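# Slide server top cover rearward until it lifts free

## Task

Using both arms, keep the server's two release buttons pressed so the top cover can move, then push the cover toward the back of the server until it is loose enough to be lifted away, and leave it resting there.

## Robot and tools

Robot: two arms, left_arm and right_arm, each with six revolute joints and a parallel gripper. In every row and in every per-joint list of a result, each arm's joints come in this fixed order: waist, shoulder, elbow, wrist pitch, wrist yaw, wrist roll. The nominal ranges in radians are: waist -2.618 to 3.054, shoulder 0.000 to 3.142, elbow 0.000 to 3.142, wrist pitch -1.571 to 1.571, wrist yaw -1.571 to 1.571, wrist roll -2.094 to 2.094. Each true end may sit up to 0.059 rad beyond or inside the stated one.

Scene frame: origin at table-top height, halfway between the two arms' nominal bases; +x reaches out over the table, +z is up, and left_arm sits on the +y side (this is not necessarily the left of any image). Results print end_effector_position (metres) and end_effector_quat_wxyz in this frame; printed hand positions can be off, more so far from the base. The gripper's fingers point along its own +z and close along its own y; the reported point lies between the pads, roughly 1 cm short of the tips.

Row format (shared by execute_actions and move): one flat list of 14 numbers covering both arms, even if only one moves. Numbers 1-6 are left_arm's absolute joint target angles in radians (same convention as the Joint positions line), number 7 is left_arm's gripper opening, numbers 8-13 are right_arm's joint targets, number 14 is right_arm's opening. Opening runs from -1 (closed) to +1 (fully open, pad gap 0.094 m). A 0 is a real command, so to leave a gripper or a still joint unchanged, repeat its value from the Joint targets or Tool commands line.

execute_actions: actions is a list of actions; each action is a table of up to 15 rows, one row per 1/30 s control step; if fewer rows are given, the last one is held until 15 steps pass. An empty list just fetches state and images. cameras selects images: omitted, null or ["all"] gives all; [] gives none; names are cam_high, cam_left_wrist, cam_right_wrist.

move: target is one 14-number row or up to 15 rows (differing only in joint angles) that form a waypoint path. speed (rad/s, 0.01 to 2, default 0.5) caps the fastest joint's speed; one value or one per target. blend (rad) rounds corners at intermediate targets; 0 stops at each. opening_speed (0.2 or more per second on the -1..+1 scale) ramps the fingers; without it the openings jump at the start. blocking=false returns after about 0.5 s while the move continues; until its end is reported, execute_actions is refused, so call wait or stop, or issue a new move, which takes over from the current path. Paths are joint-interpolated, so the hand moves along a curve; they do not avoid obstacles or the other arm. A fault on one arm brakes both. The move line reports done, off_target (resting with a joint beyond 0.035 rad of its target), moving, held or fault, plus limits=held when steps were withheld and the worst-off joint per arm. Done does not prove contact or its absence.

wait: seconds from 0 to 10; the arms hold their last commands and any running move keeps going. stop: brakes the running move, needing some room. zoom_image: camera plus region [x0, y0, x1, y1] in image pixels from the top-left, at most 504 by 504, on the newest image of that camera. finished_scene: pass scene 1 once the cover is loose and lying still without the robot; this ends the session and cannot be reversed.

Motion limits: each step, a joint's target is kept within a lead of its measured angle (waist 0.202, shoulder 0.258, elbow 0.238, wrist pitch 0.573, wrist yaw and roll 0.522 rad), and targets that would move the hand over 100 mm are scaled back, so long moves span several actions and may need resending. A target more than 0.059 rad past a range end and further out than the current angle is rejected; one past the real end is clipped and reported as joint sent to its limit. Friction and gravity can leave joints short or beyond the target; tiny turns may not happen. joint command not followed means the clearance check altered targets; that check does not keep the grippers apart from each other.

Result lines: Joint positions and Joint velocities per arm (rad, rad/s, then pad gap in m). Joint targets shows where joints are currently being driven. Tool commands shows current gripper commands. grip_measured is finger opening on the command scale (reads slightly wide when empty; narrower than a squeezed part). grip_effort_nm is motor effort, negative closing, not a pad force. Joint torques include arm weight, with offsets and noise; for joints 1-3, values beyond ±28 N m wrap sign. Step readings list intermediate joint angles for execute_actions calls; HELD with an arm label marks withheld steps. MOTOR HOT appears at 75 °C; at 90 °C the arm folds and idles; at 100 °C it goes limp. Holding loads, long stretches, or pushing into unreachable poses heat motors.

Pressing: a target set past the contact point presses harder, and faster contact hits harder. To keep buttons held, hold the Joint targets steady; commanding toward the measured Joint positions eases a press. Avoid slams, hard presses, arms colliding with each other, releasing parts that are still moving, and anything leaving the table, which fails the job. Brief external tugs or pushes on objects may occur.

Each tool is called after "Call:" by a JSON object that holds its "op" and its "data".

## Session

I'll start by reading the current state of the robot and scene.

Call:
{"op": "execute_actions", "data": {"actions": []}}

Scene clock: 2194.90 s.
left_arm: end_effector_position=(+0.4311, +0.1667, +0.0477) grip_measured=-0.993 grip_effort_nm=-0.388 end_effector_quat_wxyz=(-0.011, +0.114, +0.993, +0.006) | right_arm: end_effector_position=(+0.4544, -0.2053, +0.0514) grip_measured=-0.988 grip_effort_nm=-0.637 end_effector_quat_wxyz=(-0.015, -0.153, +0.988, -0.006)
Joint names: [waist, shoulder, elbow, wrist pitch, wrist yaw, wrist roll]
Joint positions: left_arm=[-0.199 2.294 1.933 -1.232 -0.009 -0.006 0] | right_arm=[0.31 2.364 2.085 -1.324 0.006 0.008 0.001]
Joint velocities: left_arm=[-0.012 -0.002 -0.002 -0.037 0.022 -0.007 0] | right_arm=[-0.022 -0.002 -0.007 -0.037 -0.037 -0.007 -0.001]
Joint torques (N m): left_arm=[1.11 0.38 -1.01 0.51 -0.08 0.05] | right_arm=[-0.65 -0.13 -1.24 0.47 -0.11 -0.22]
Motor temperatures (°C): left_arm=[26 40 30 31 22 25 26] | right_arm=[24 37 30 34 25 24 27]
Heat: left arm: 40 °C; right arm: 37 °C.
Joint targets: left_arm=[-0.192 2.440 1.853 -1.206 0.000 0.000] | right_arm=[0.304 2.506 2.008 -1.302 0.000 0.000]
Tool commands: left_gripper/opening=-1.0 right_gripper/opening=-1.0

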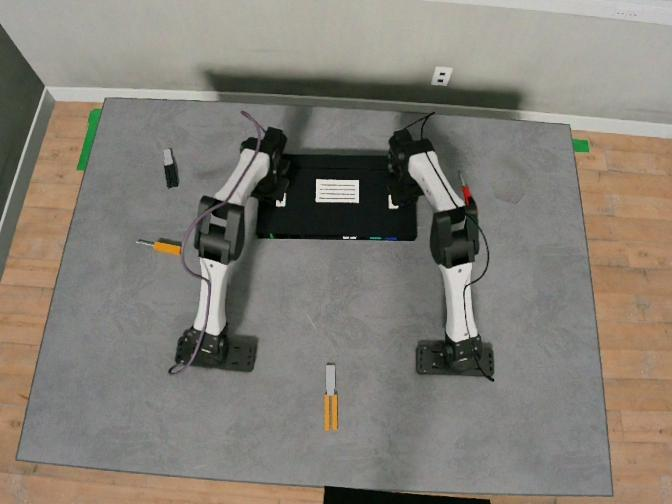

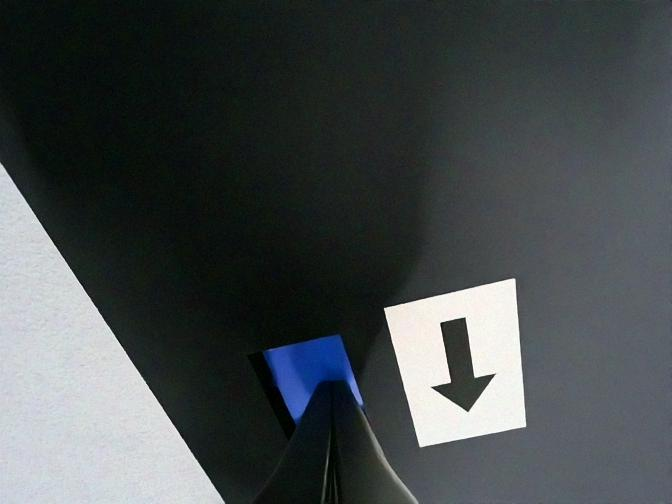

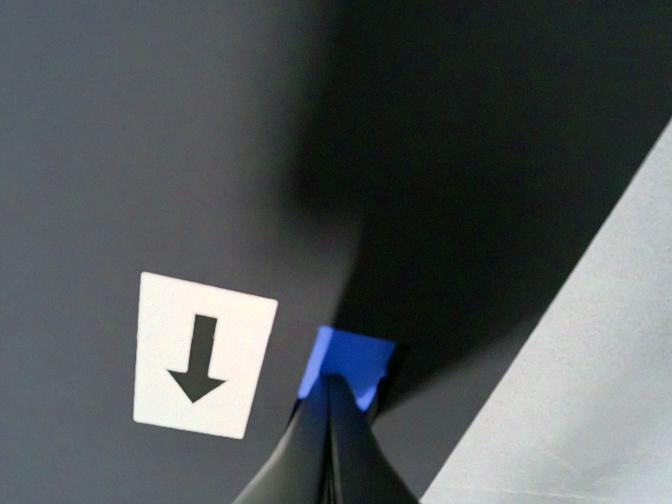

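Call:
{"op": "zoom_image", "data": {"camera": "cam_high", "region": [230, 110, 450, 260]}}

Call:
{"op": "zoom_image", "data": {"camera": "cam_left_wrist", "region": [168, 252, 560, 504]}}

Call:
{"op": "zoom_image", "data": {"camera": "cam_right_wrist", "region": [112, 252, 504, 504]}}

Scaled by 2.291 from the camera's 672x504 image, which has a finer 960x720 frame.

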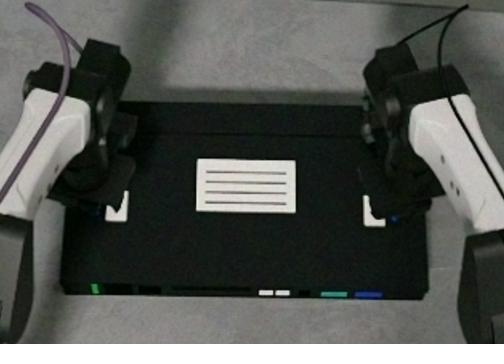

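Scaled by 1.286 from the camera's 672x504 image, which has a finer 960x720 frame.

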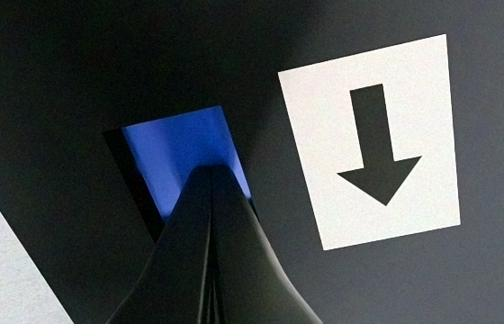

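Scaled by 1.286 from the camera's 672x504 image, which has a finer 960x720 frame.

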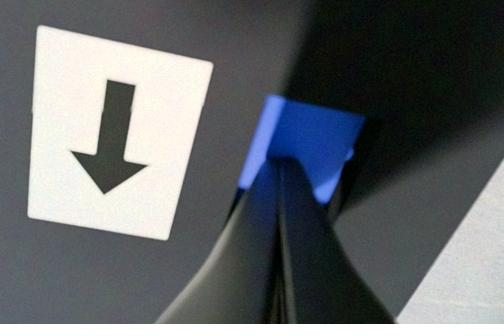

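Call:
{"op": "move", "data": {"target": [-0.198, 2.397, 1.782, -1.177, 0.0, 0.0, -1.0, 0.310, 2.458, 1.926, -1.268, 0.0, 0.0, -1.0], "speed": 0.12}}

Scene clock: 2413.87 s.
left_arm: end_effector_position=(+0.4300, +0.1669, +0.0444) grip_measured=-0.993 grip_effort_nm=-0.383 end_effector_quat_wxyz=(+0.001, +0.114, +0.993, +0.005) | right_arm: end_effector_position=(+0.4533, -0.2056, +0.0478) grip_measured=-0.988 grip_effort_nm=-0.637 end_effector_quat_wxyz=(-0.004, -0.153, +0.988, -0.004)
Joint names: [waist, shoulder, elbow, wrist pitch, wrist yaw, wrist roll]
Joint positions: left_arm=[-0.199 2.265 1.872 -1.177 -0.009 -0.006 0] | right_arm=[0.31 2.33 2.012 -1.261 0.006 0.008 0.001]
Joint velocities: left_arm=[0.022 -0.027 -0.012 -0.022 0.11 0.022 0] | right_arm=[-0.002 0.017 -0.022 -0.007 0.007 -0.051 0]
Joint torques (N m): left_arm=[0.51 -0.85 -1.91 0.32 -0.07 0.07] | right_arm=[-0.02 -1.26 -1.83 0.22 -0.1 -0.21]
Motor temperatures (°C): left_arm=[26 30 26 27 22 25 26] | right_arm=[24 28 27 31 25 24 27]
Heat: left arm: 30 °C; right arm: 31 °C.
Joint targets: left_arm=[-0.198 2.397 1.782 -1.177 0.000 0.000] | right_arm=[0.310 2.458 1.926 -1.268 0.000 0.000]
move: off_target (left_arm, right_arm); left_arm: the shoulder is farthest, 0.132 rad from its target; right_arm: the shoulder is farthest, 0.128 rad from its target

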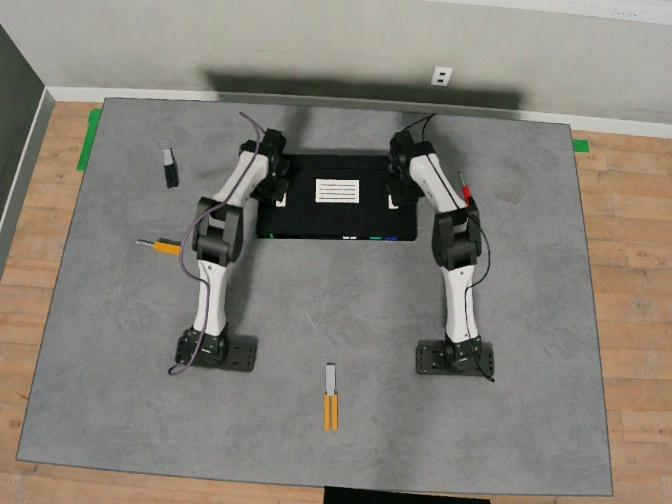

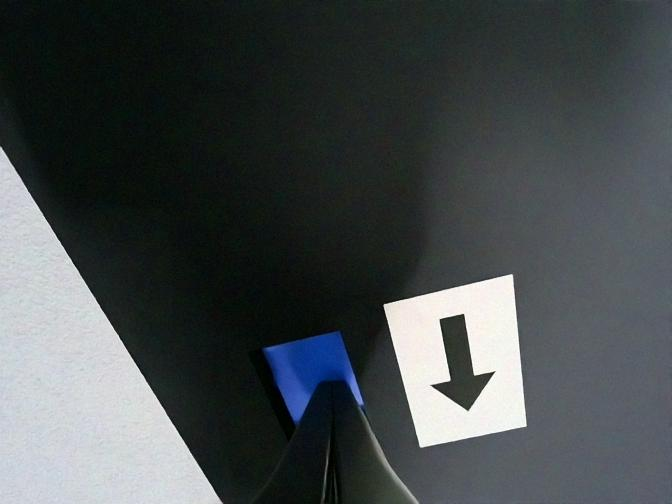

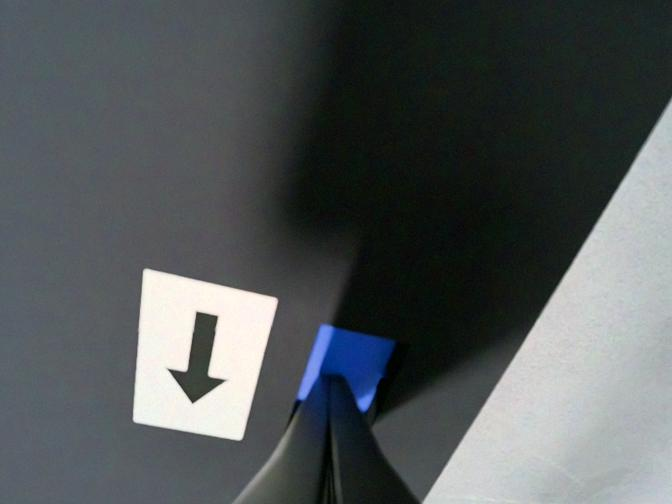

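Call:
{"op": "move", "data": {"target": [-0.198, 2.427, 1.764, -1.177, 0.0, 0.0, -1.0, 0.310, 2.488, 1.908, -1.268, 0.0, 0.0, -1.0], "speed": 0.12, "cameras": ["cam_left_wrist", "cam_right_wrist"]}}

Scene clock: 2494.50 s.
left_arm: end_effector_position=(+0.4297, +0.1670, +0.0439) grip_measured=-0.993 grip_effort_nm=-0.388 end_effector_quat_wxyz=(+0.000, +0.114, +0.993, +0.005) | right_arm: end_effector_position=(+0.4530, -0.2058, +0.0469) grip_measured=-0.988 grip_effort_nm=-0.632 end_effector_quat_wxyz=(-0.004, -0.153, +0.988, -0.004)
Joint names: [waist, shoulder, elbow, wrist pitch, wrist yaw, wrist roll]
Joint positions: left_arm=[-0.199 2.265 1.87 -1.175 -0.009 -0.006 0] | right_arm=[0.31 2.33 2.008 -1.258 0.006 0.008 0.001]
Joint velocities: left_arm=[0.007 -0.007 0.007 -0.037 -0.095 -0.051 0] | right_arm=[0.007 -0.012 -0.002 -0.022 -0.066 0.037 0]
Joint torques (N m): left_arm=[0.54 1.88 -3.29 0.3 -0.07 0.08] | right_arm=[-0.05 1.65 -2.92 0.21 -0.11 -0.21]
Motor temperatures (°C): left_arm=[26 29 26 26 22 25 26] | right_arm=[24 28 27 30 25 24 27]
Heat: left arm: 29 °C; right arm: 30 °C.
Joint targets: left_arm=[-0.198 2.426 1.765 -1.177 0.000 0.000] | right_arm=[0.310 2.488 1.908 -1.268 0.000 0.000]
move: off_target (left_arm, right_arm); left_arm: the shoulder is farthest, 0.162 rad from its target; right_arm: the shoulder is farthest, 0.158 rad from its target
Images, in order (width x height): cam_left_wrist 672x504, cam_right_wrist 672x504.

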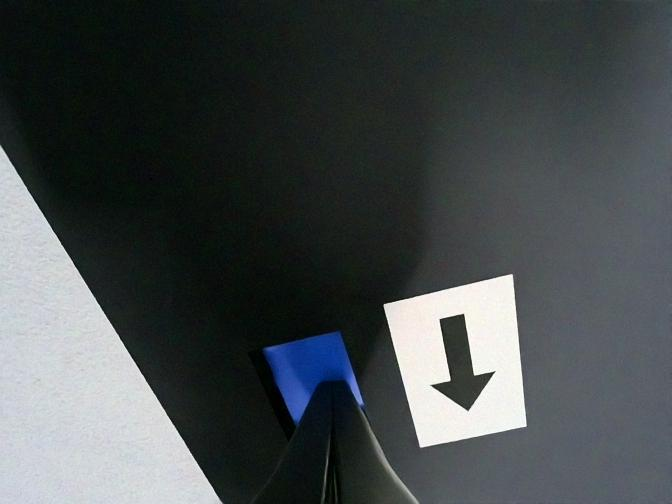

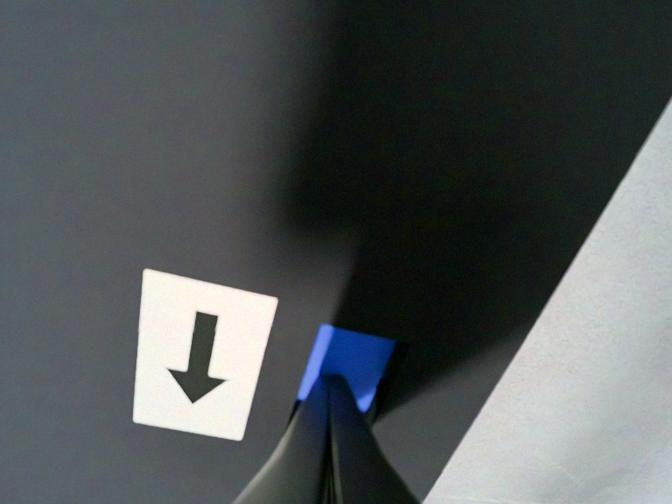

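Call:
{"op": "move", "data": {"target": [-0.216, 2.434, 1.721, -1.257, 0.0, 0.0, -1.0, 0.328, 2.496, 1.864, -1.348, 0.0, 0.0, -1.0], "speed": 0.12}}

Scene clock: 2515.23 s.
left_arm: end_effector_position=(+0.4283, +0.1663, +0.0441) grip_measured=-0.993 grip_effort_nm=-0.383 end_effector_quat_wxyz=(+0.002, +0.116, +0.993, +0.005) | right_arm: end_effector_position=(+0.4510, -0.2045, +0.0466) grip_measured=-0.988 grip_effort_nm=-0.632 end_effector_quat_wxyz=(-0.004, -0.156, +0.988, -0.005)
Joint names: [waist, shoulder, elbow, wrist pitch, wrist yaw, wrist roll]
Joint positions: left_arm=[-0.201 2.257 1.857 -1.168 -0.009 -0.006 0] | right_arm=[0.315 2.323 1.995 -1.253 0.009 0.008 0.001]
Joint velocities: left_arm=[-0.012 -0.012 -0.002 -0.066 0.007 -0.022 0] | right_arm=[0.012 0.022 0.017 0.051 -0.007 -0.022 0]
Joint torques (N m): left_arm=[-0.75 0.12 -3.56 -0.4 -0.09 0.06] | right_arm=[0.95 0.25 -3.7 -0.64 -0.07 -0.17]
Motor temperatures (°C): left_arm=[26 29 26 26 22 25 26] | right_arm=[24 27 27 30 25 24 27]
Heat: left arm: 29 °C; right arm: 30 °C.
Joint targets: left_arm=[-0.213 2.398 1.749 -1.239 -0.002 -0.001] | right_arm=[0.326 2.466 1.887 -1.331 0.001 0.001]
move: off_target (left_arm, right_arm); left_arm: the shoulder is farthest, 0.177 rad from its target; right_arm: the shoulder is farthest, 0.173 rad from its target

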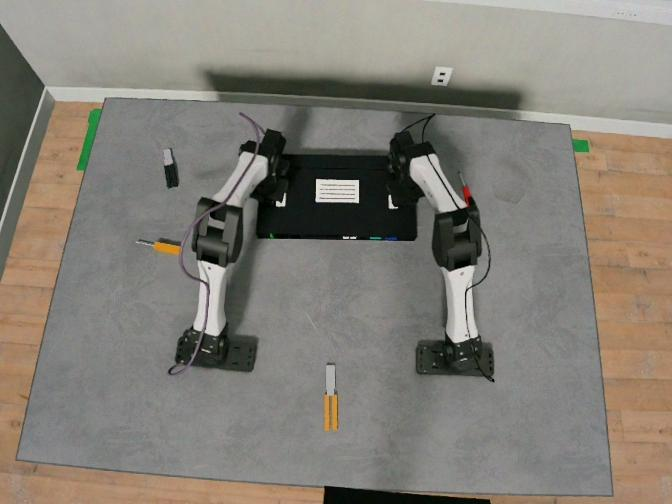

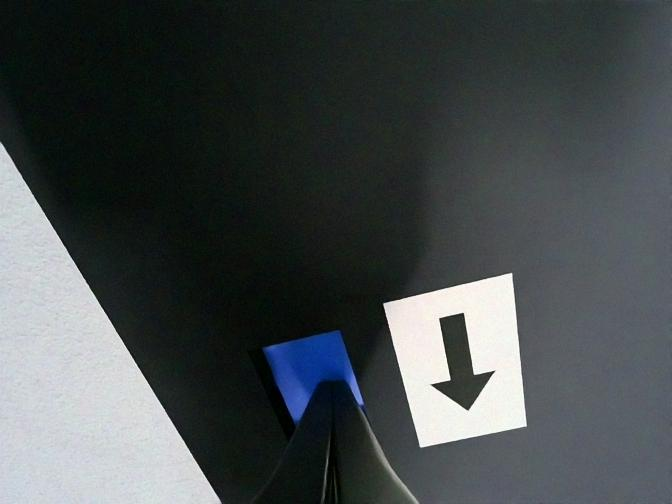

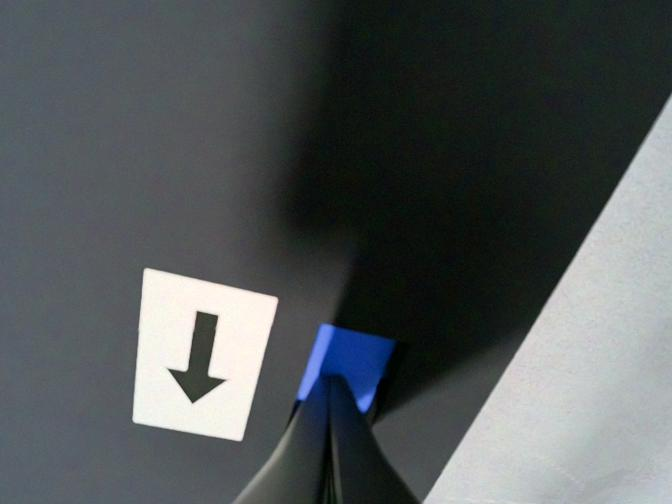

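Call:
{"op": "zoom_image", "data": {"camera": "cam_high", "region": [230, 110, 450, 260]}}

Call:
{"op": "zoom_image", "data": {"camera": "cam_high", "region": [250, 140, 350, 250]}}

Scaled by 2.291 from the camera's 672x504 image, which has a finer 960x720 frame.

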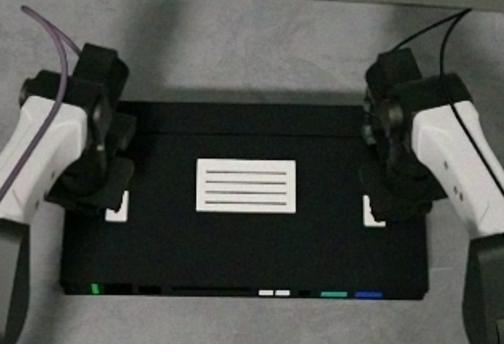

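Scaled by 4.582 from the camera's 672x504 image, which has a finer 960x720 frame.

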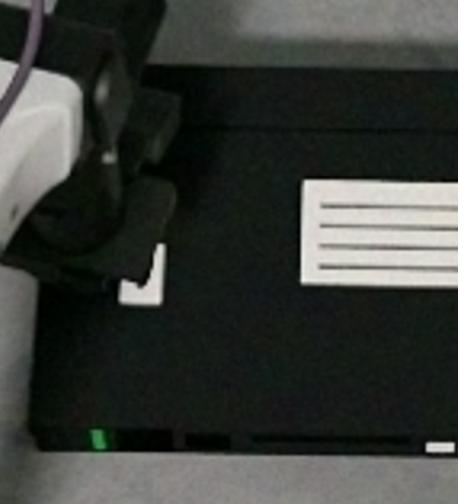

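Call:
{"op": "zoom_image", "data": {"camera": "cam_left_wrist", "region": [168, 252, 560, 504]}}

Call:
{"op": "zoom_image", "data": {"camera": "cam_right_wrist", "region": [112, 252, 504, 504]}}

Call:
{"op": "zoom_image", "data": {"camera": "cam_left_wrist", "region": [220, 310, 440, 470]}}

Scaled by 1.286 from the camera's 672x504 image, which has a finer 960x720 frame.

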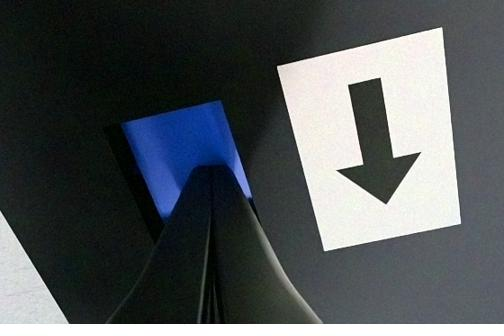

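Scaled by 1.286 from the camera's 672x504 image, which has a finer 960x720 frame.

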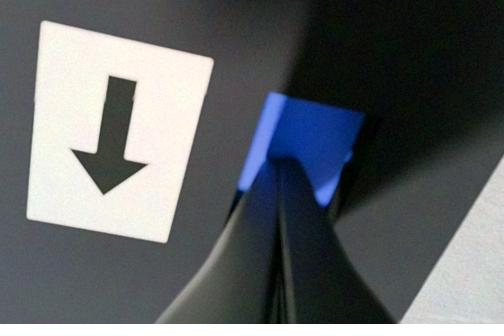

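Scaled by 2.291 from the camera's 672x504 image, which has a finer 960x720 frame.

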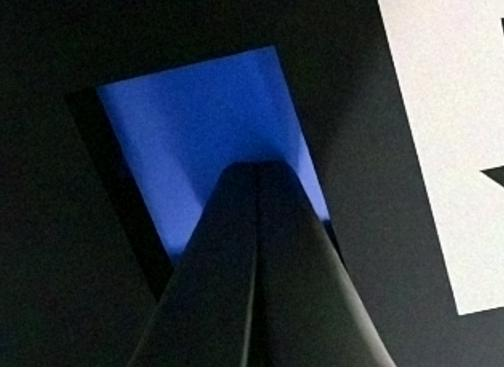

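Call:
{"op": "move", "data": {"target": [-0.215, 2.352, 1.778, -1.388, 0.0, 0.0, -1.0, 0.329, 2.418, 1.916, -1.473, 0.0, 0.0, -1.0], "speed": 0.15}}

Scene clock: 2672.17 s.
left_arm: end_effector_position=(+0.4283, +0.1662, +0.0482) grip_measured=-0.993 grip_effort_nm=-0.388 end_effector_quat_wxyz=(+0.005, +0.116, +0.993, +0.004) | right_arm: end_effector_position=(+0.4508, -0.2045, +0.0516) grip_measured=-0.988 grip_effort_nm=-0.632 end_effector_quat_wxyz=(+0.000, -0.156, +0.988, -0.006)
Joint names: [waist, shoulder, elbow, wrist pitch, wrist yaw, wrist roll]
Joint positions: left_arm=[-0.201 2.248 1.858 -1.173 -0.009 -0.006 0] | right_arm=[0.316 2.312 1.995 -1.257 0.012 0.008 0.001]
Joint velocities: left_arm=[0.017 0.017 -0.012 -0.022 -0.066 -0.037 0] | right_arm=[-0.017 0.007 -0.007 -0.022 -0.037 -0.051 -0.001]
Joint torques (N m): left_arm=[-0.9 -3.38 -1.01 -1.88 -0.07 0.07] | right_arm=[1.17 -3.3 -1.26 -2.21 -0.16 -0.22]
Motor temperatures (°C): left_arm=[26 28 26 25 22 25 26] | right_arm=[24 26 27 29 25 24 27]
Heat: left arm: 28 °C; right arm: 29 °C.
Joint targets: left_arm=[-0.215 2.352 1.778 -1.388 0.000 0.000] | right_arm=[0.329 2.418 1.916 -1.473 0.000 0.000]
move: off_target (left_arm, right_arm); left_arm: the wrist pitch is farthest, 0.215 rad from its target; right_arm: the wrist pitch is farthest, 0.216 rad from its target

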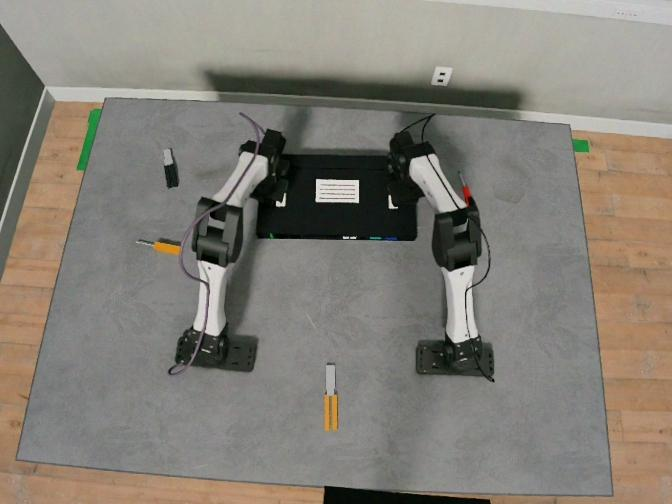

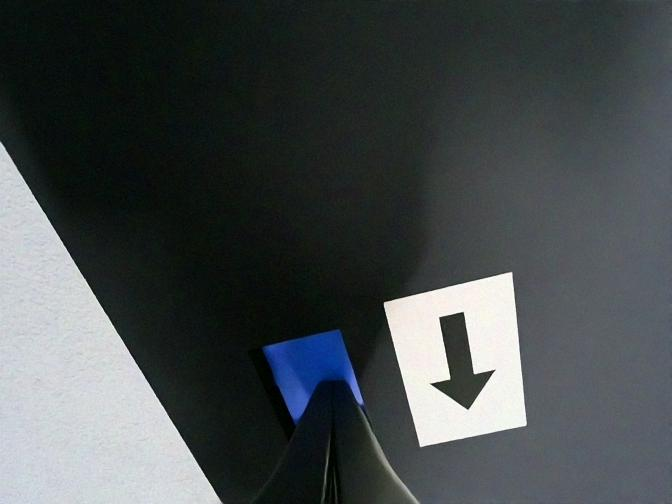

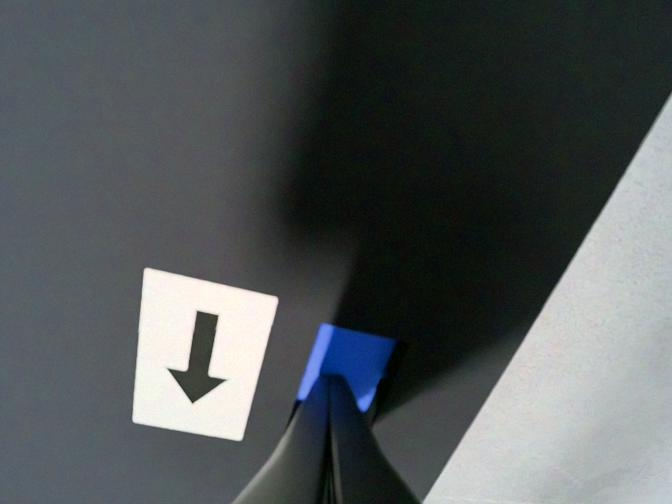

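Call:
{"op": "zoom_image", "data": {"camera": "cam_left_wrist", "region": [220, 310, 440, 470]}}

Call:
{"op": "zoom_image", "data": {"camera": "cam_right_wrist", "region": [230, 310, 450, 470]}}

Call:
{"op": "zoom_image", "data": {"camera": "cam_high", "region": [230, 110, 450, 260]}}

Scaled by 2.291 from the camera's 672x504 image, which has a finer 960x720 frame.

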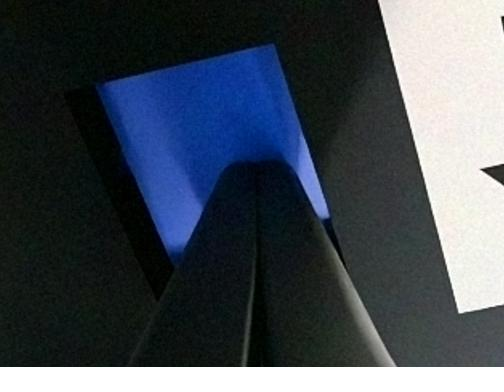

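Scaled by 2.291 from the camera's 672x504 image, which has a finer 960x720 frame.

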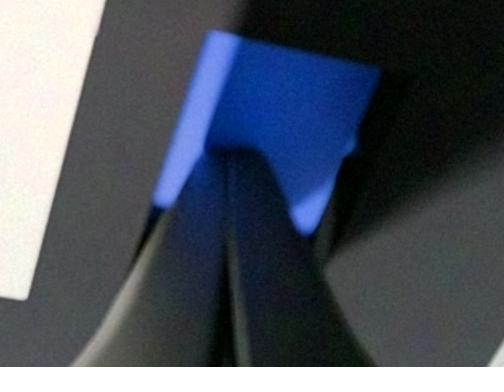

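Scaled by 2.291 from the camera's 672x504 image, which has a finer 960x720 frame.

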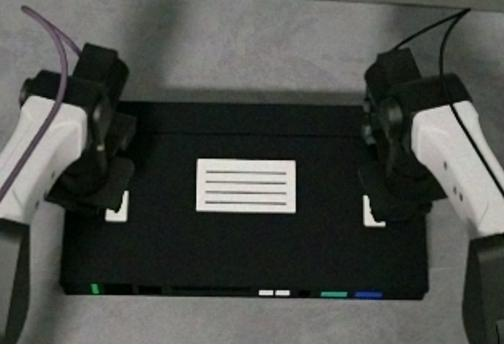

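Call:
{"op": "move", "data": {"target": [-0.221, 2.316, 1.784, -1.481, 0.0, 0.0, -1.0, 0.336, 2.380, 1.921, -1.565, 0.0, 0.0, -1.0], "speed": 0.15}}

Scene clock: 2934.10 s.
left_arm: end_effector_position=(+0.4278, +0.1663, +0.0488) grip_measured=-0.993 grip_effort_nm=-0.388 end_effector_quat_wxyz=(+0.004, +0.116, +0.993, +0.004) | right_arm: end_effector_position=(+0.4503, -0.2044, +0.0529) grip_measured=-0.988 grip_effort_nm=-0.632 end_effector_quat_wxyz=(+0.001, -0.158, +0.987, -0.011)
Joint names: [waist, shoulder, elbow, wrist pitch, wrist yaw, wrist roll]
Joint positions: left_arm=[-0.201 2.248 1.861 -1.177 -0.009 -0.006 0] | right_arm=[0.32 2.309 1.995 -1.26 0.022 0.008 0.001]
Joint velocities: left_arm=[0.002 -0.002 0.002 -0.007 -0.066 0.022 0] | right_arm=[0.007 0.007 -0.017 0.007 -0.007 -0.007 -0.001]
Joint torques (N m): left_arm=[-1.39 -7.1 -0.39 -2.64 -0.06 0.06] | right_arm=[1.36 -6.63 -0.88 -3.1 -0.22 -0.2]
Motor temperatures (°C): left_arm=[26 29 25 36 22 25 26] | right_arm=[24 27 26 40 25 24 27]
Heat: left arm: 36 °C; right arm: 40 °C.
Joint targets: left_arm=[-0.220 2.313 1.787 -1.467 0.000 0.000] | right_arm=[0.336 2.380 1.921 -1.553 0.000 0.000]
joint sent to its limit (right arm) — the wrist pitch, lower limit.
move: off_target (left_arm, right_arm); left_arm: the wrist pitch is farthest, 0.304 rad from its target; right_arm: the wrist pitch is farthest, 0.305 rad from its target

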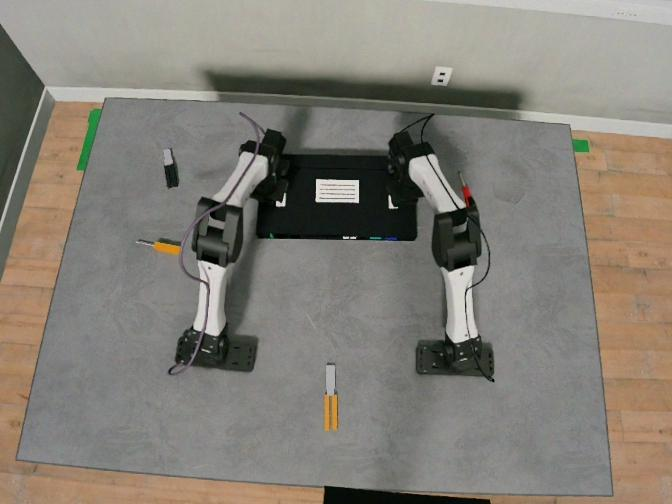

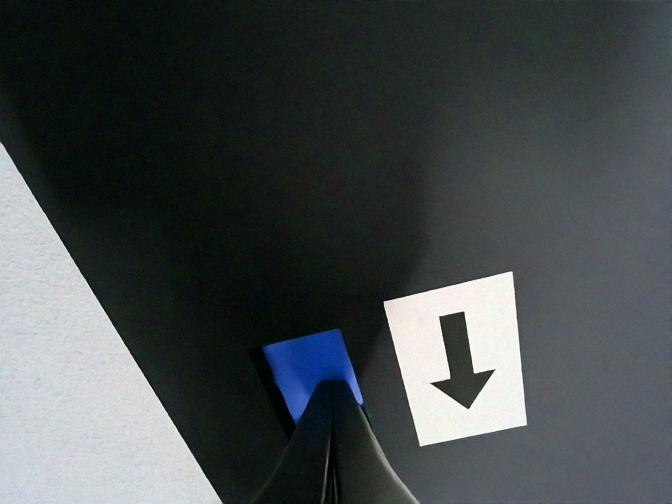

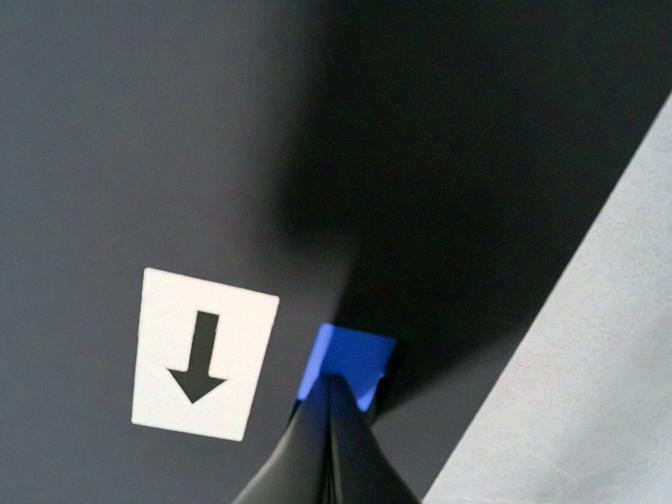

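Call:
{"op": "move", "data": {"target": [-0.201, 2.231, 1.955, -1.287, 0.0, 0.0, -1.0, 0.316, 2.292, 2.089, -1.370, 0.0, 0.0, -1.0], "speed": 0.2}}

Call:
{"op": "zoom_image", "data": {"camera": "cam_left_wrist", "region": [200, 210, 480, 420]}}

Call:
{"op": "zoom_image", "data": {"camera": "cam_right_wrist", "region": [180, 210, 460, 420]}}

Scene clock: 3102.03 s.
left_arm: end_effector_position=(+0.4219, +0.1678, +0.0682) grip_measured=-0.993 grip_effort_nm=-0.383 end_effector_quat_wxyz=(-0.013, +0.116, +0.993, +0.007) | right_arm: end_effector_position=(+0.4432, -0.2040, +0.0704) grip_measured=-0.988 grip_effort_nm=-0.637 end_effector_quat_wxyz=(-0.015, -0.158, +0.987, -0.006)
Joint names: [waist, shoulder, elbow, wrist pitch, wrist yaw, wrist roll]
Joint positions: left_arm=[-0.201 2.248 1.938 -1.288 -0.01 -0.006 0] | right_arm=[0.32 2.308 2.064 -1.358 0.006 0.008 0.001]
Joint velocities: left_arm=[0.002 0.007 0.017 -0.007 -0.007 -0.066 -0.002] | right_arm=[-0.017 0.002 0.012 -0.037 0.037 0.007 0.001]
Joint torques (N m): left_arm=[0.54 -14.82 8.06 0.2 -0.06 0.06] | right_arm=[-0.44 -15.13 7.2 0.03 -0.11 -0.21]
Motor temperatures (°C): left_arm=[27 35 25 46 22 25 26] | right_arm=[25 32 26 54 25 24 27]
Heat: left arm: 46 °C; right arm: 54 °C.
Joint targets: left_arm=[-0.201 2.231 1.955 -1.287 0.000 0.000] | right_arm=[0.316 2.292 2.089 -1.370 0.000 0.000]
move: done

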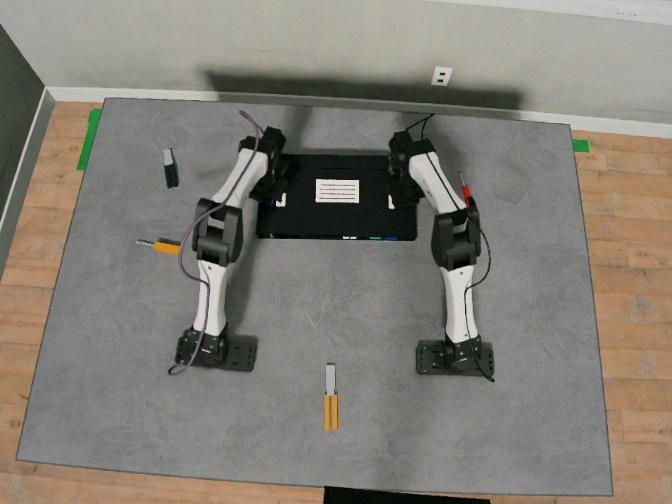

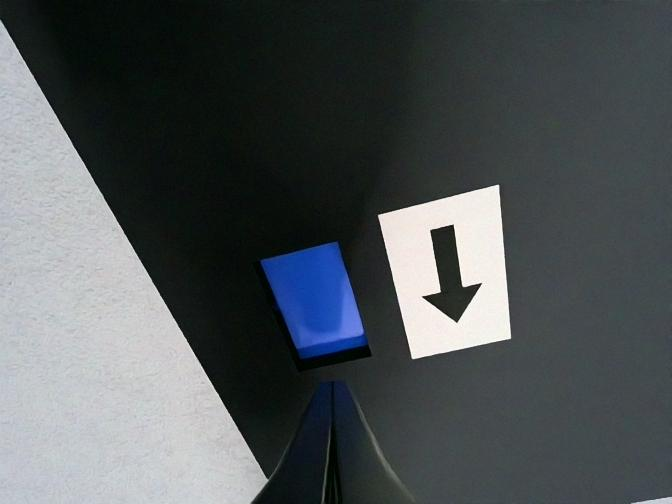

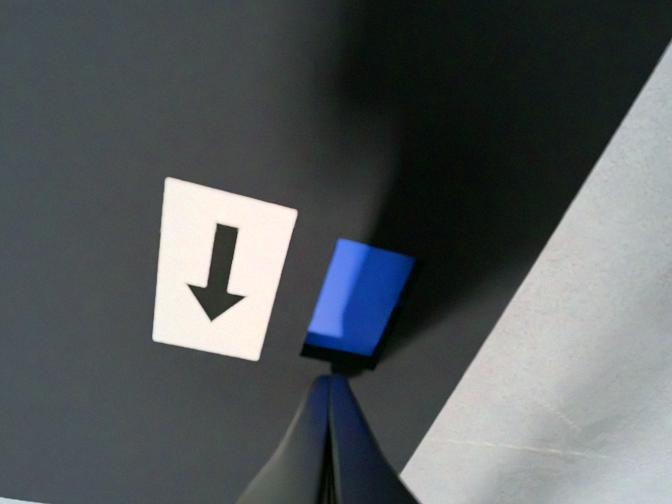

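Scaled by 1.800 from the camera's 672x504 image, which has a finer 960x720 frame.

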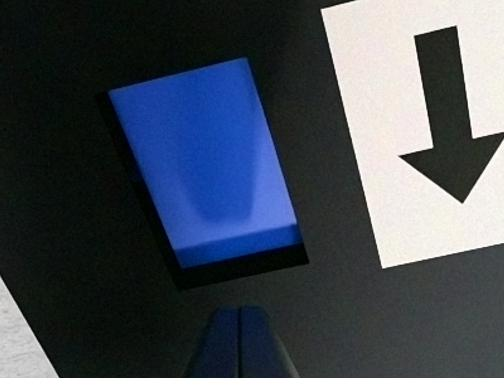

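Scaled by 1.800 from the camera's 672x504 image, which has a finer 960x720 frame.

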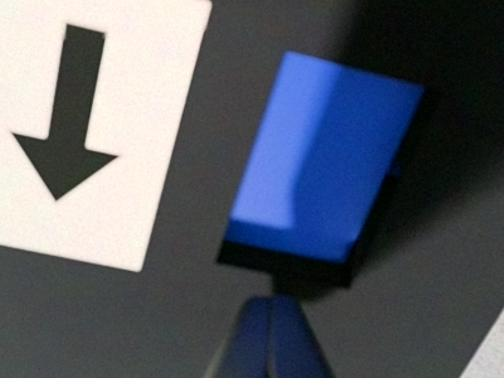

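Call:
{"op": "zoom_image", "data": {"camera": "cam_left_wrist", "region": [235, 225, 395, 385]}}

Call:
{"op": "zoom_image", "data": {"camera": "cam_right_wrist", "region": [285, 225, 445, 385]}}

Call:
{"op": "zoom_image", "data": {"camera": "cam_high", "region": [230, 120, 330, 250]}}

Call:
{"op": "zoom_image", "data": {"camera": "cam_high", "region": [345, 120, 445, 250]}}

Scaled by 3.150 from the camera's 672x504 image, which has a finer 960x720 frame.

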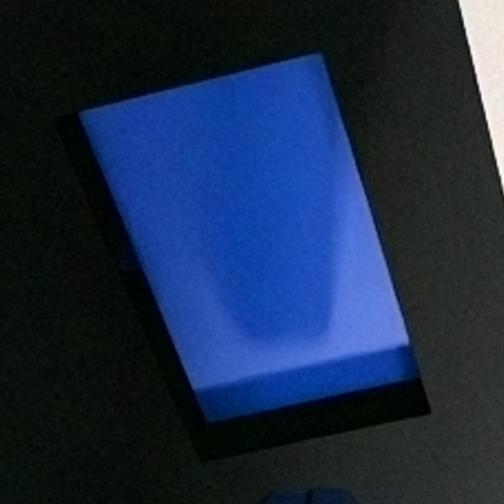

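Scaled by 3.150 from the camera's 672x504 image, which has a finer 960x720 frame.

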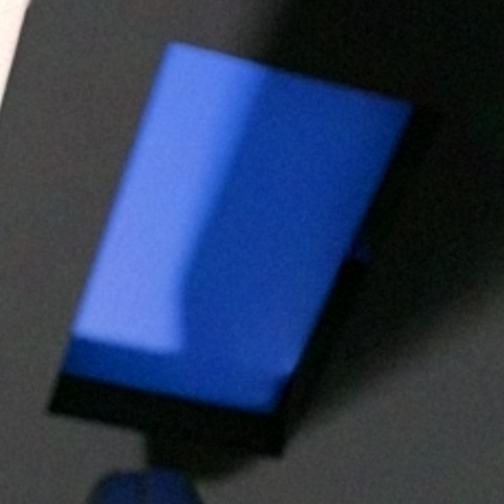

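Scaled by 3.877 from the camera's 672x504 image, which has a finer 960x720 frame.

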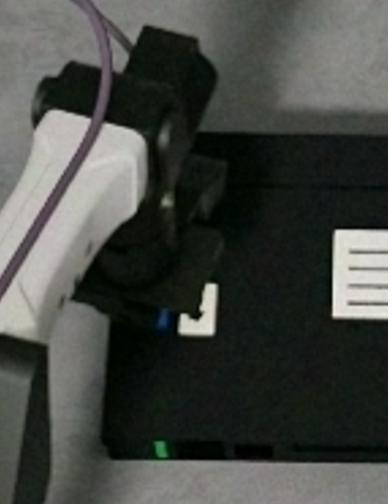

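Scaled by 3.877 from the camera's 672x504 image, which has a finer 960x720 frame.

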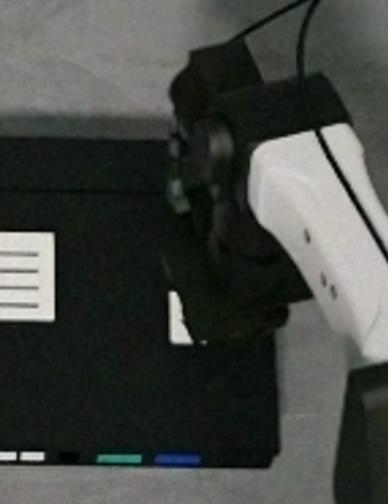

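Call:
{"op": "move", "data": {"target": [-0.201, 2.231, 1.955, -1.287, 0.0, -0.25, -1.0, 0.316, 2.292, 2.089, -1.370, 0.0, 0.25, -1.0], "speed": 0.5}}

Call:
{"op": "zoom_image", "data": {"camera": "cam_left_wrist", "region": [200, 180, 500, 420]}}

Call:
{"op": "zoom_image", "data": {"camera": "cam_right_wrist", "region": [180, 180, 480, 420]}}

Scene clock: 3223.30 s.
left_arm: end_effector_position=(+0.4218, +0.1676, +0.0682) grip_measured=-0.993 grip_effort_nm=-0.383 end_effector_quat_wxyz=(-0.012, -0.002, +1.000, +0.008) | right_arm: end_effector_position=(+0.4430, -0.2040, +0.0704) grip_measured=-0.988 grip_effort_nm=-0.632 end_effector_quat_wxyz=(-0.015, -0.043, +0.999, -0.007)
Joint names: [waist, shoulder, elbow, wrist pitch, wrist yaw, wrist roll]
Joint positions: left_arm=[-0.201 2.248 1.938 -1.288 -0.009 -0.242 0] | right_arm=[0.32 2.308 2.064 -1.359 0.006 0.24 0.001]
Joint velocities: left_arm=[-0.012 -0.007 -0.012 -0.051 -0.066 -0.022 -0.001] | right_arm=[-0.007 -0.012 -0.002 0.007 0.037 -0.081 0.001]
Joint torques (N m): left_arm=[0.51 -14.79 8.08 0.2 -0.08 -0.06] | right_arm=[-0.54 -15.08 7.17 0.03 -0.09 -0.01]
Motor temperatures (°C): left_arm=[26 68 31 34 22 25 26] | right_arm=[24 58 34 38 25 24 27]
Heat: left arm: 68 °C; right arm: 58 °C.
Joint targets: left_arm=[-0.201 2.231 1.955 -1.287 0.000 -0.250] | right_arm=[0.316 2.292 2.089 -1.370 0.000 0.250]
move: done

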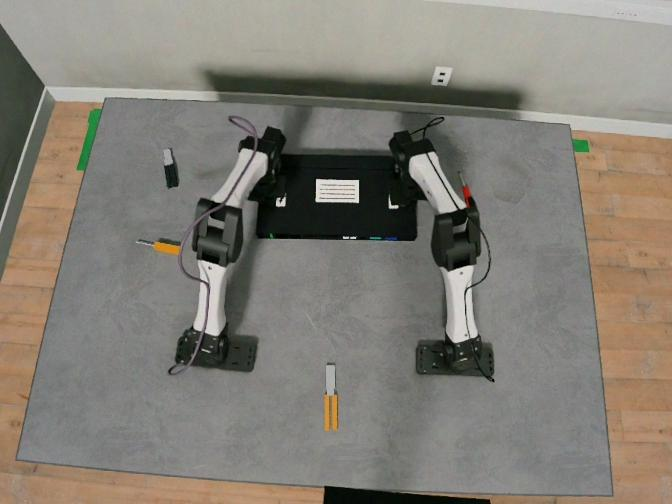

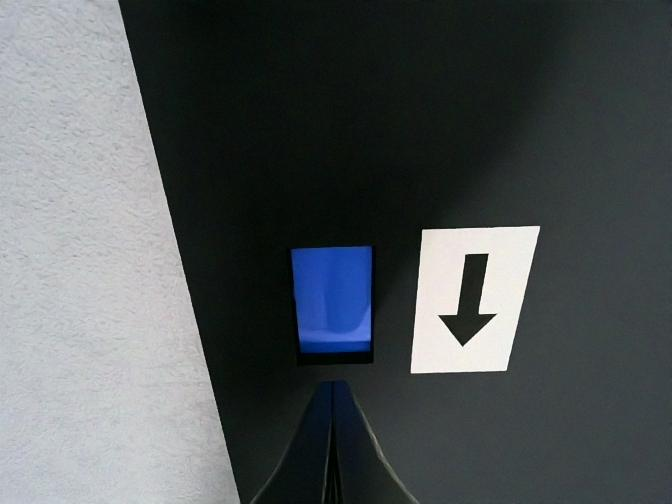

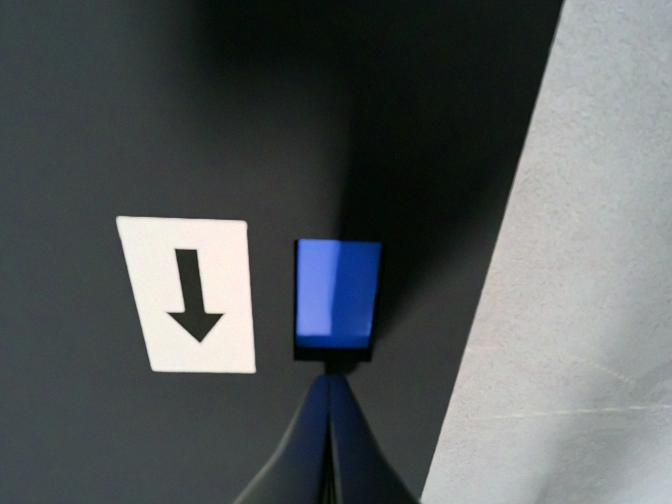

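Scaled by 1.680 from the camera's 672x504 image, which has a finer 960x720 frame.

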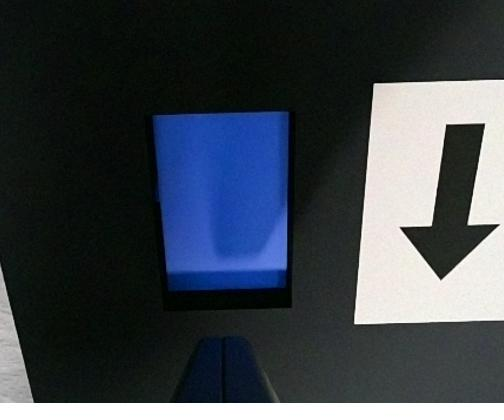

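Scaled by 1.680 from the camera's 672x504 image, which has a finer 960x720 frame.

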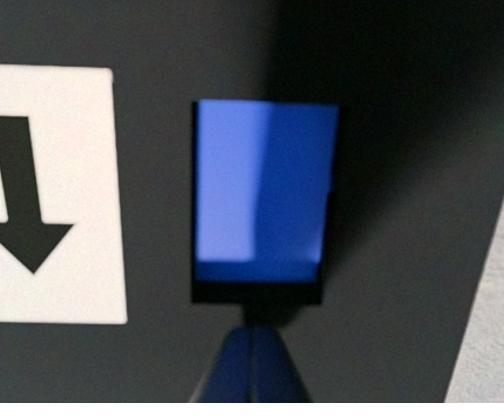

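Call:
{"op": "move", "data": {"target": [[-0.196, 2.274, 2.004, -1.293, 0.0, -0.25, -1.0, 0.312, 2.337, 2.143, -1.379, 0.0, 0.25, -1.0], [-0.195, 2.417, 1.886, -1.257, 0.0, -0.25, -1.0, 0.311, 2.475, 2.013, -1.331, 0.0, 0.25, -1.0]], "speed": [0.2, 0.1]}}

Scene clock: 3448.03 s.
left_arm: end_effector_position=(+0.4262, +0.1665, +0.0546) grip_measured=-0.993 grip_effort_nm=-0.379 end_effector_quat_wxyz=(-0.020, -0.003, +1.000, +0.009) | right_arm: end_effector_position=(+0.4487, -0.2036, +0.0573) grip_measured=-0.988 grip_effort_nm=-0.632 end_effector_quat_wxyz=(-0.020, -0.041, +0.999, -0.009)
Joint names: [waist, shoulder, elbow, wrist pitch, wrist yaw, wrist roll]
Joint positions: left_arm=[-0.201 2.292 1.956 -1.278 -0.009 -0.243 0] | right_arm=[0.317 2.352 2.087 -1.349 0.005 0.241 0.001]
Joint velocities: left_arm=[0.002 0.012 0.007 0.022 0.037 0.007 0] | right_arm=[-0.007 -0.002 -0.007 -0.051 0.022 -0.022 0.002]
Joint torques (N m): left_arm=[1.14 -1.57 -0.13 0.41 -0.08 -0.05] | right_arm=[-0.53 -1.83 -0.96 0.38 -0.08 0.02]
Motor temperatures (°C): left_arm=[26 78 35 28 22 25 26] | right_arm=[24 67 37 32 25 24 27]
Heat: left arm: 78 °C; right arm: 67 °C. Fold the left arm in close to its base, or ease its load, before you think long.
Joint targets: left_arm=[-0.195 2.417 1.886 -1.257 0.000 -0.250] | right_arm=[0.311 2.475 2.013 -1.331 0.000 0.250]
MOTOR HOT: the shoulder of the left arm reports 78 °C; the controller's stop level is 90 °C. To cool a motor, set the load down, stop pushing, or move to a pose that needs little force.
move: off_target (left_arm, right_arm); left_arm: the shoulder is farthest, 0.125 rad from its target; right_arm: the shoulder is farthest, 0.123 rad from its target

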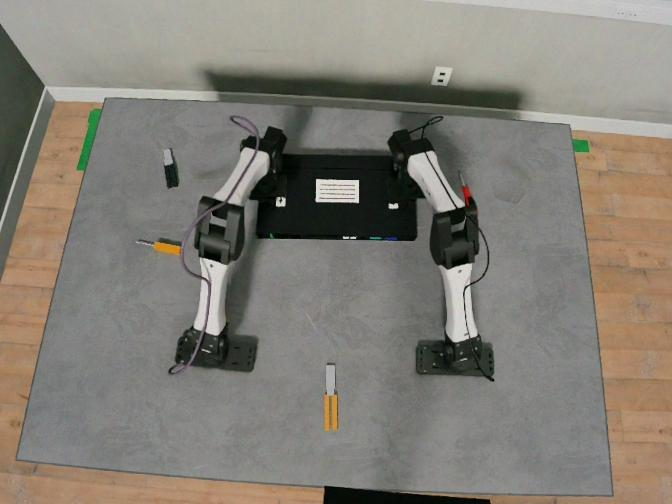

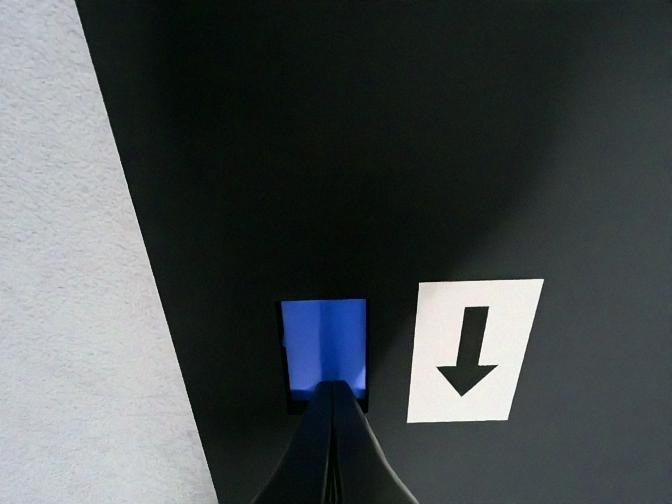

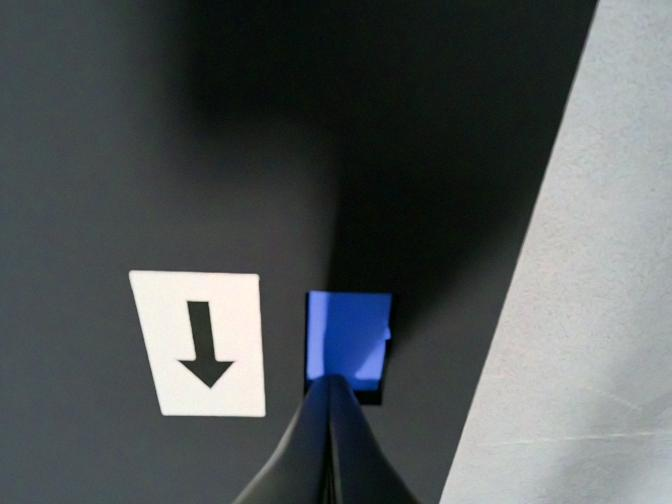

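Call:
{"op": "zoom_image", "data": {"camera": "cam_left_wrist", "region": [240, 280, 440, 440]}}

Call:
{"op": "zoom_image", "data": {"camera": "cam_right_wrist", "region": [240, 280, 440, 440]}}

Scaled by 2.520 from the camera's 672x504 image, which has a finer 960x720 frame.

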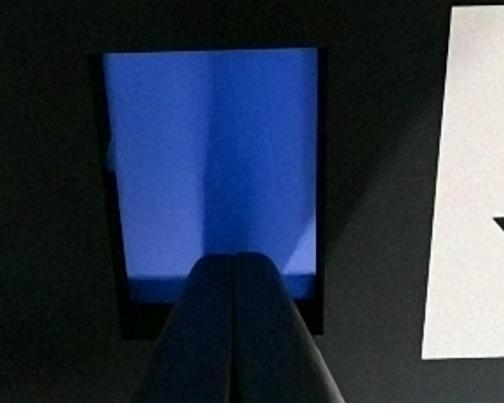

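Scaled by 2.520 from the camera's 672x504 image, which has a finer 960x720 frame.

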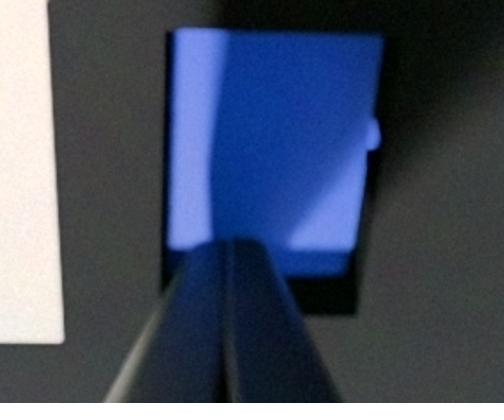

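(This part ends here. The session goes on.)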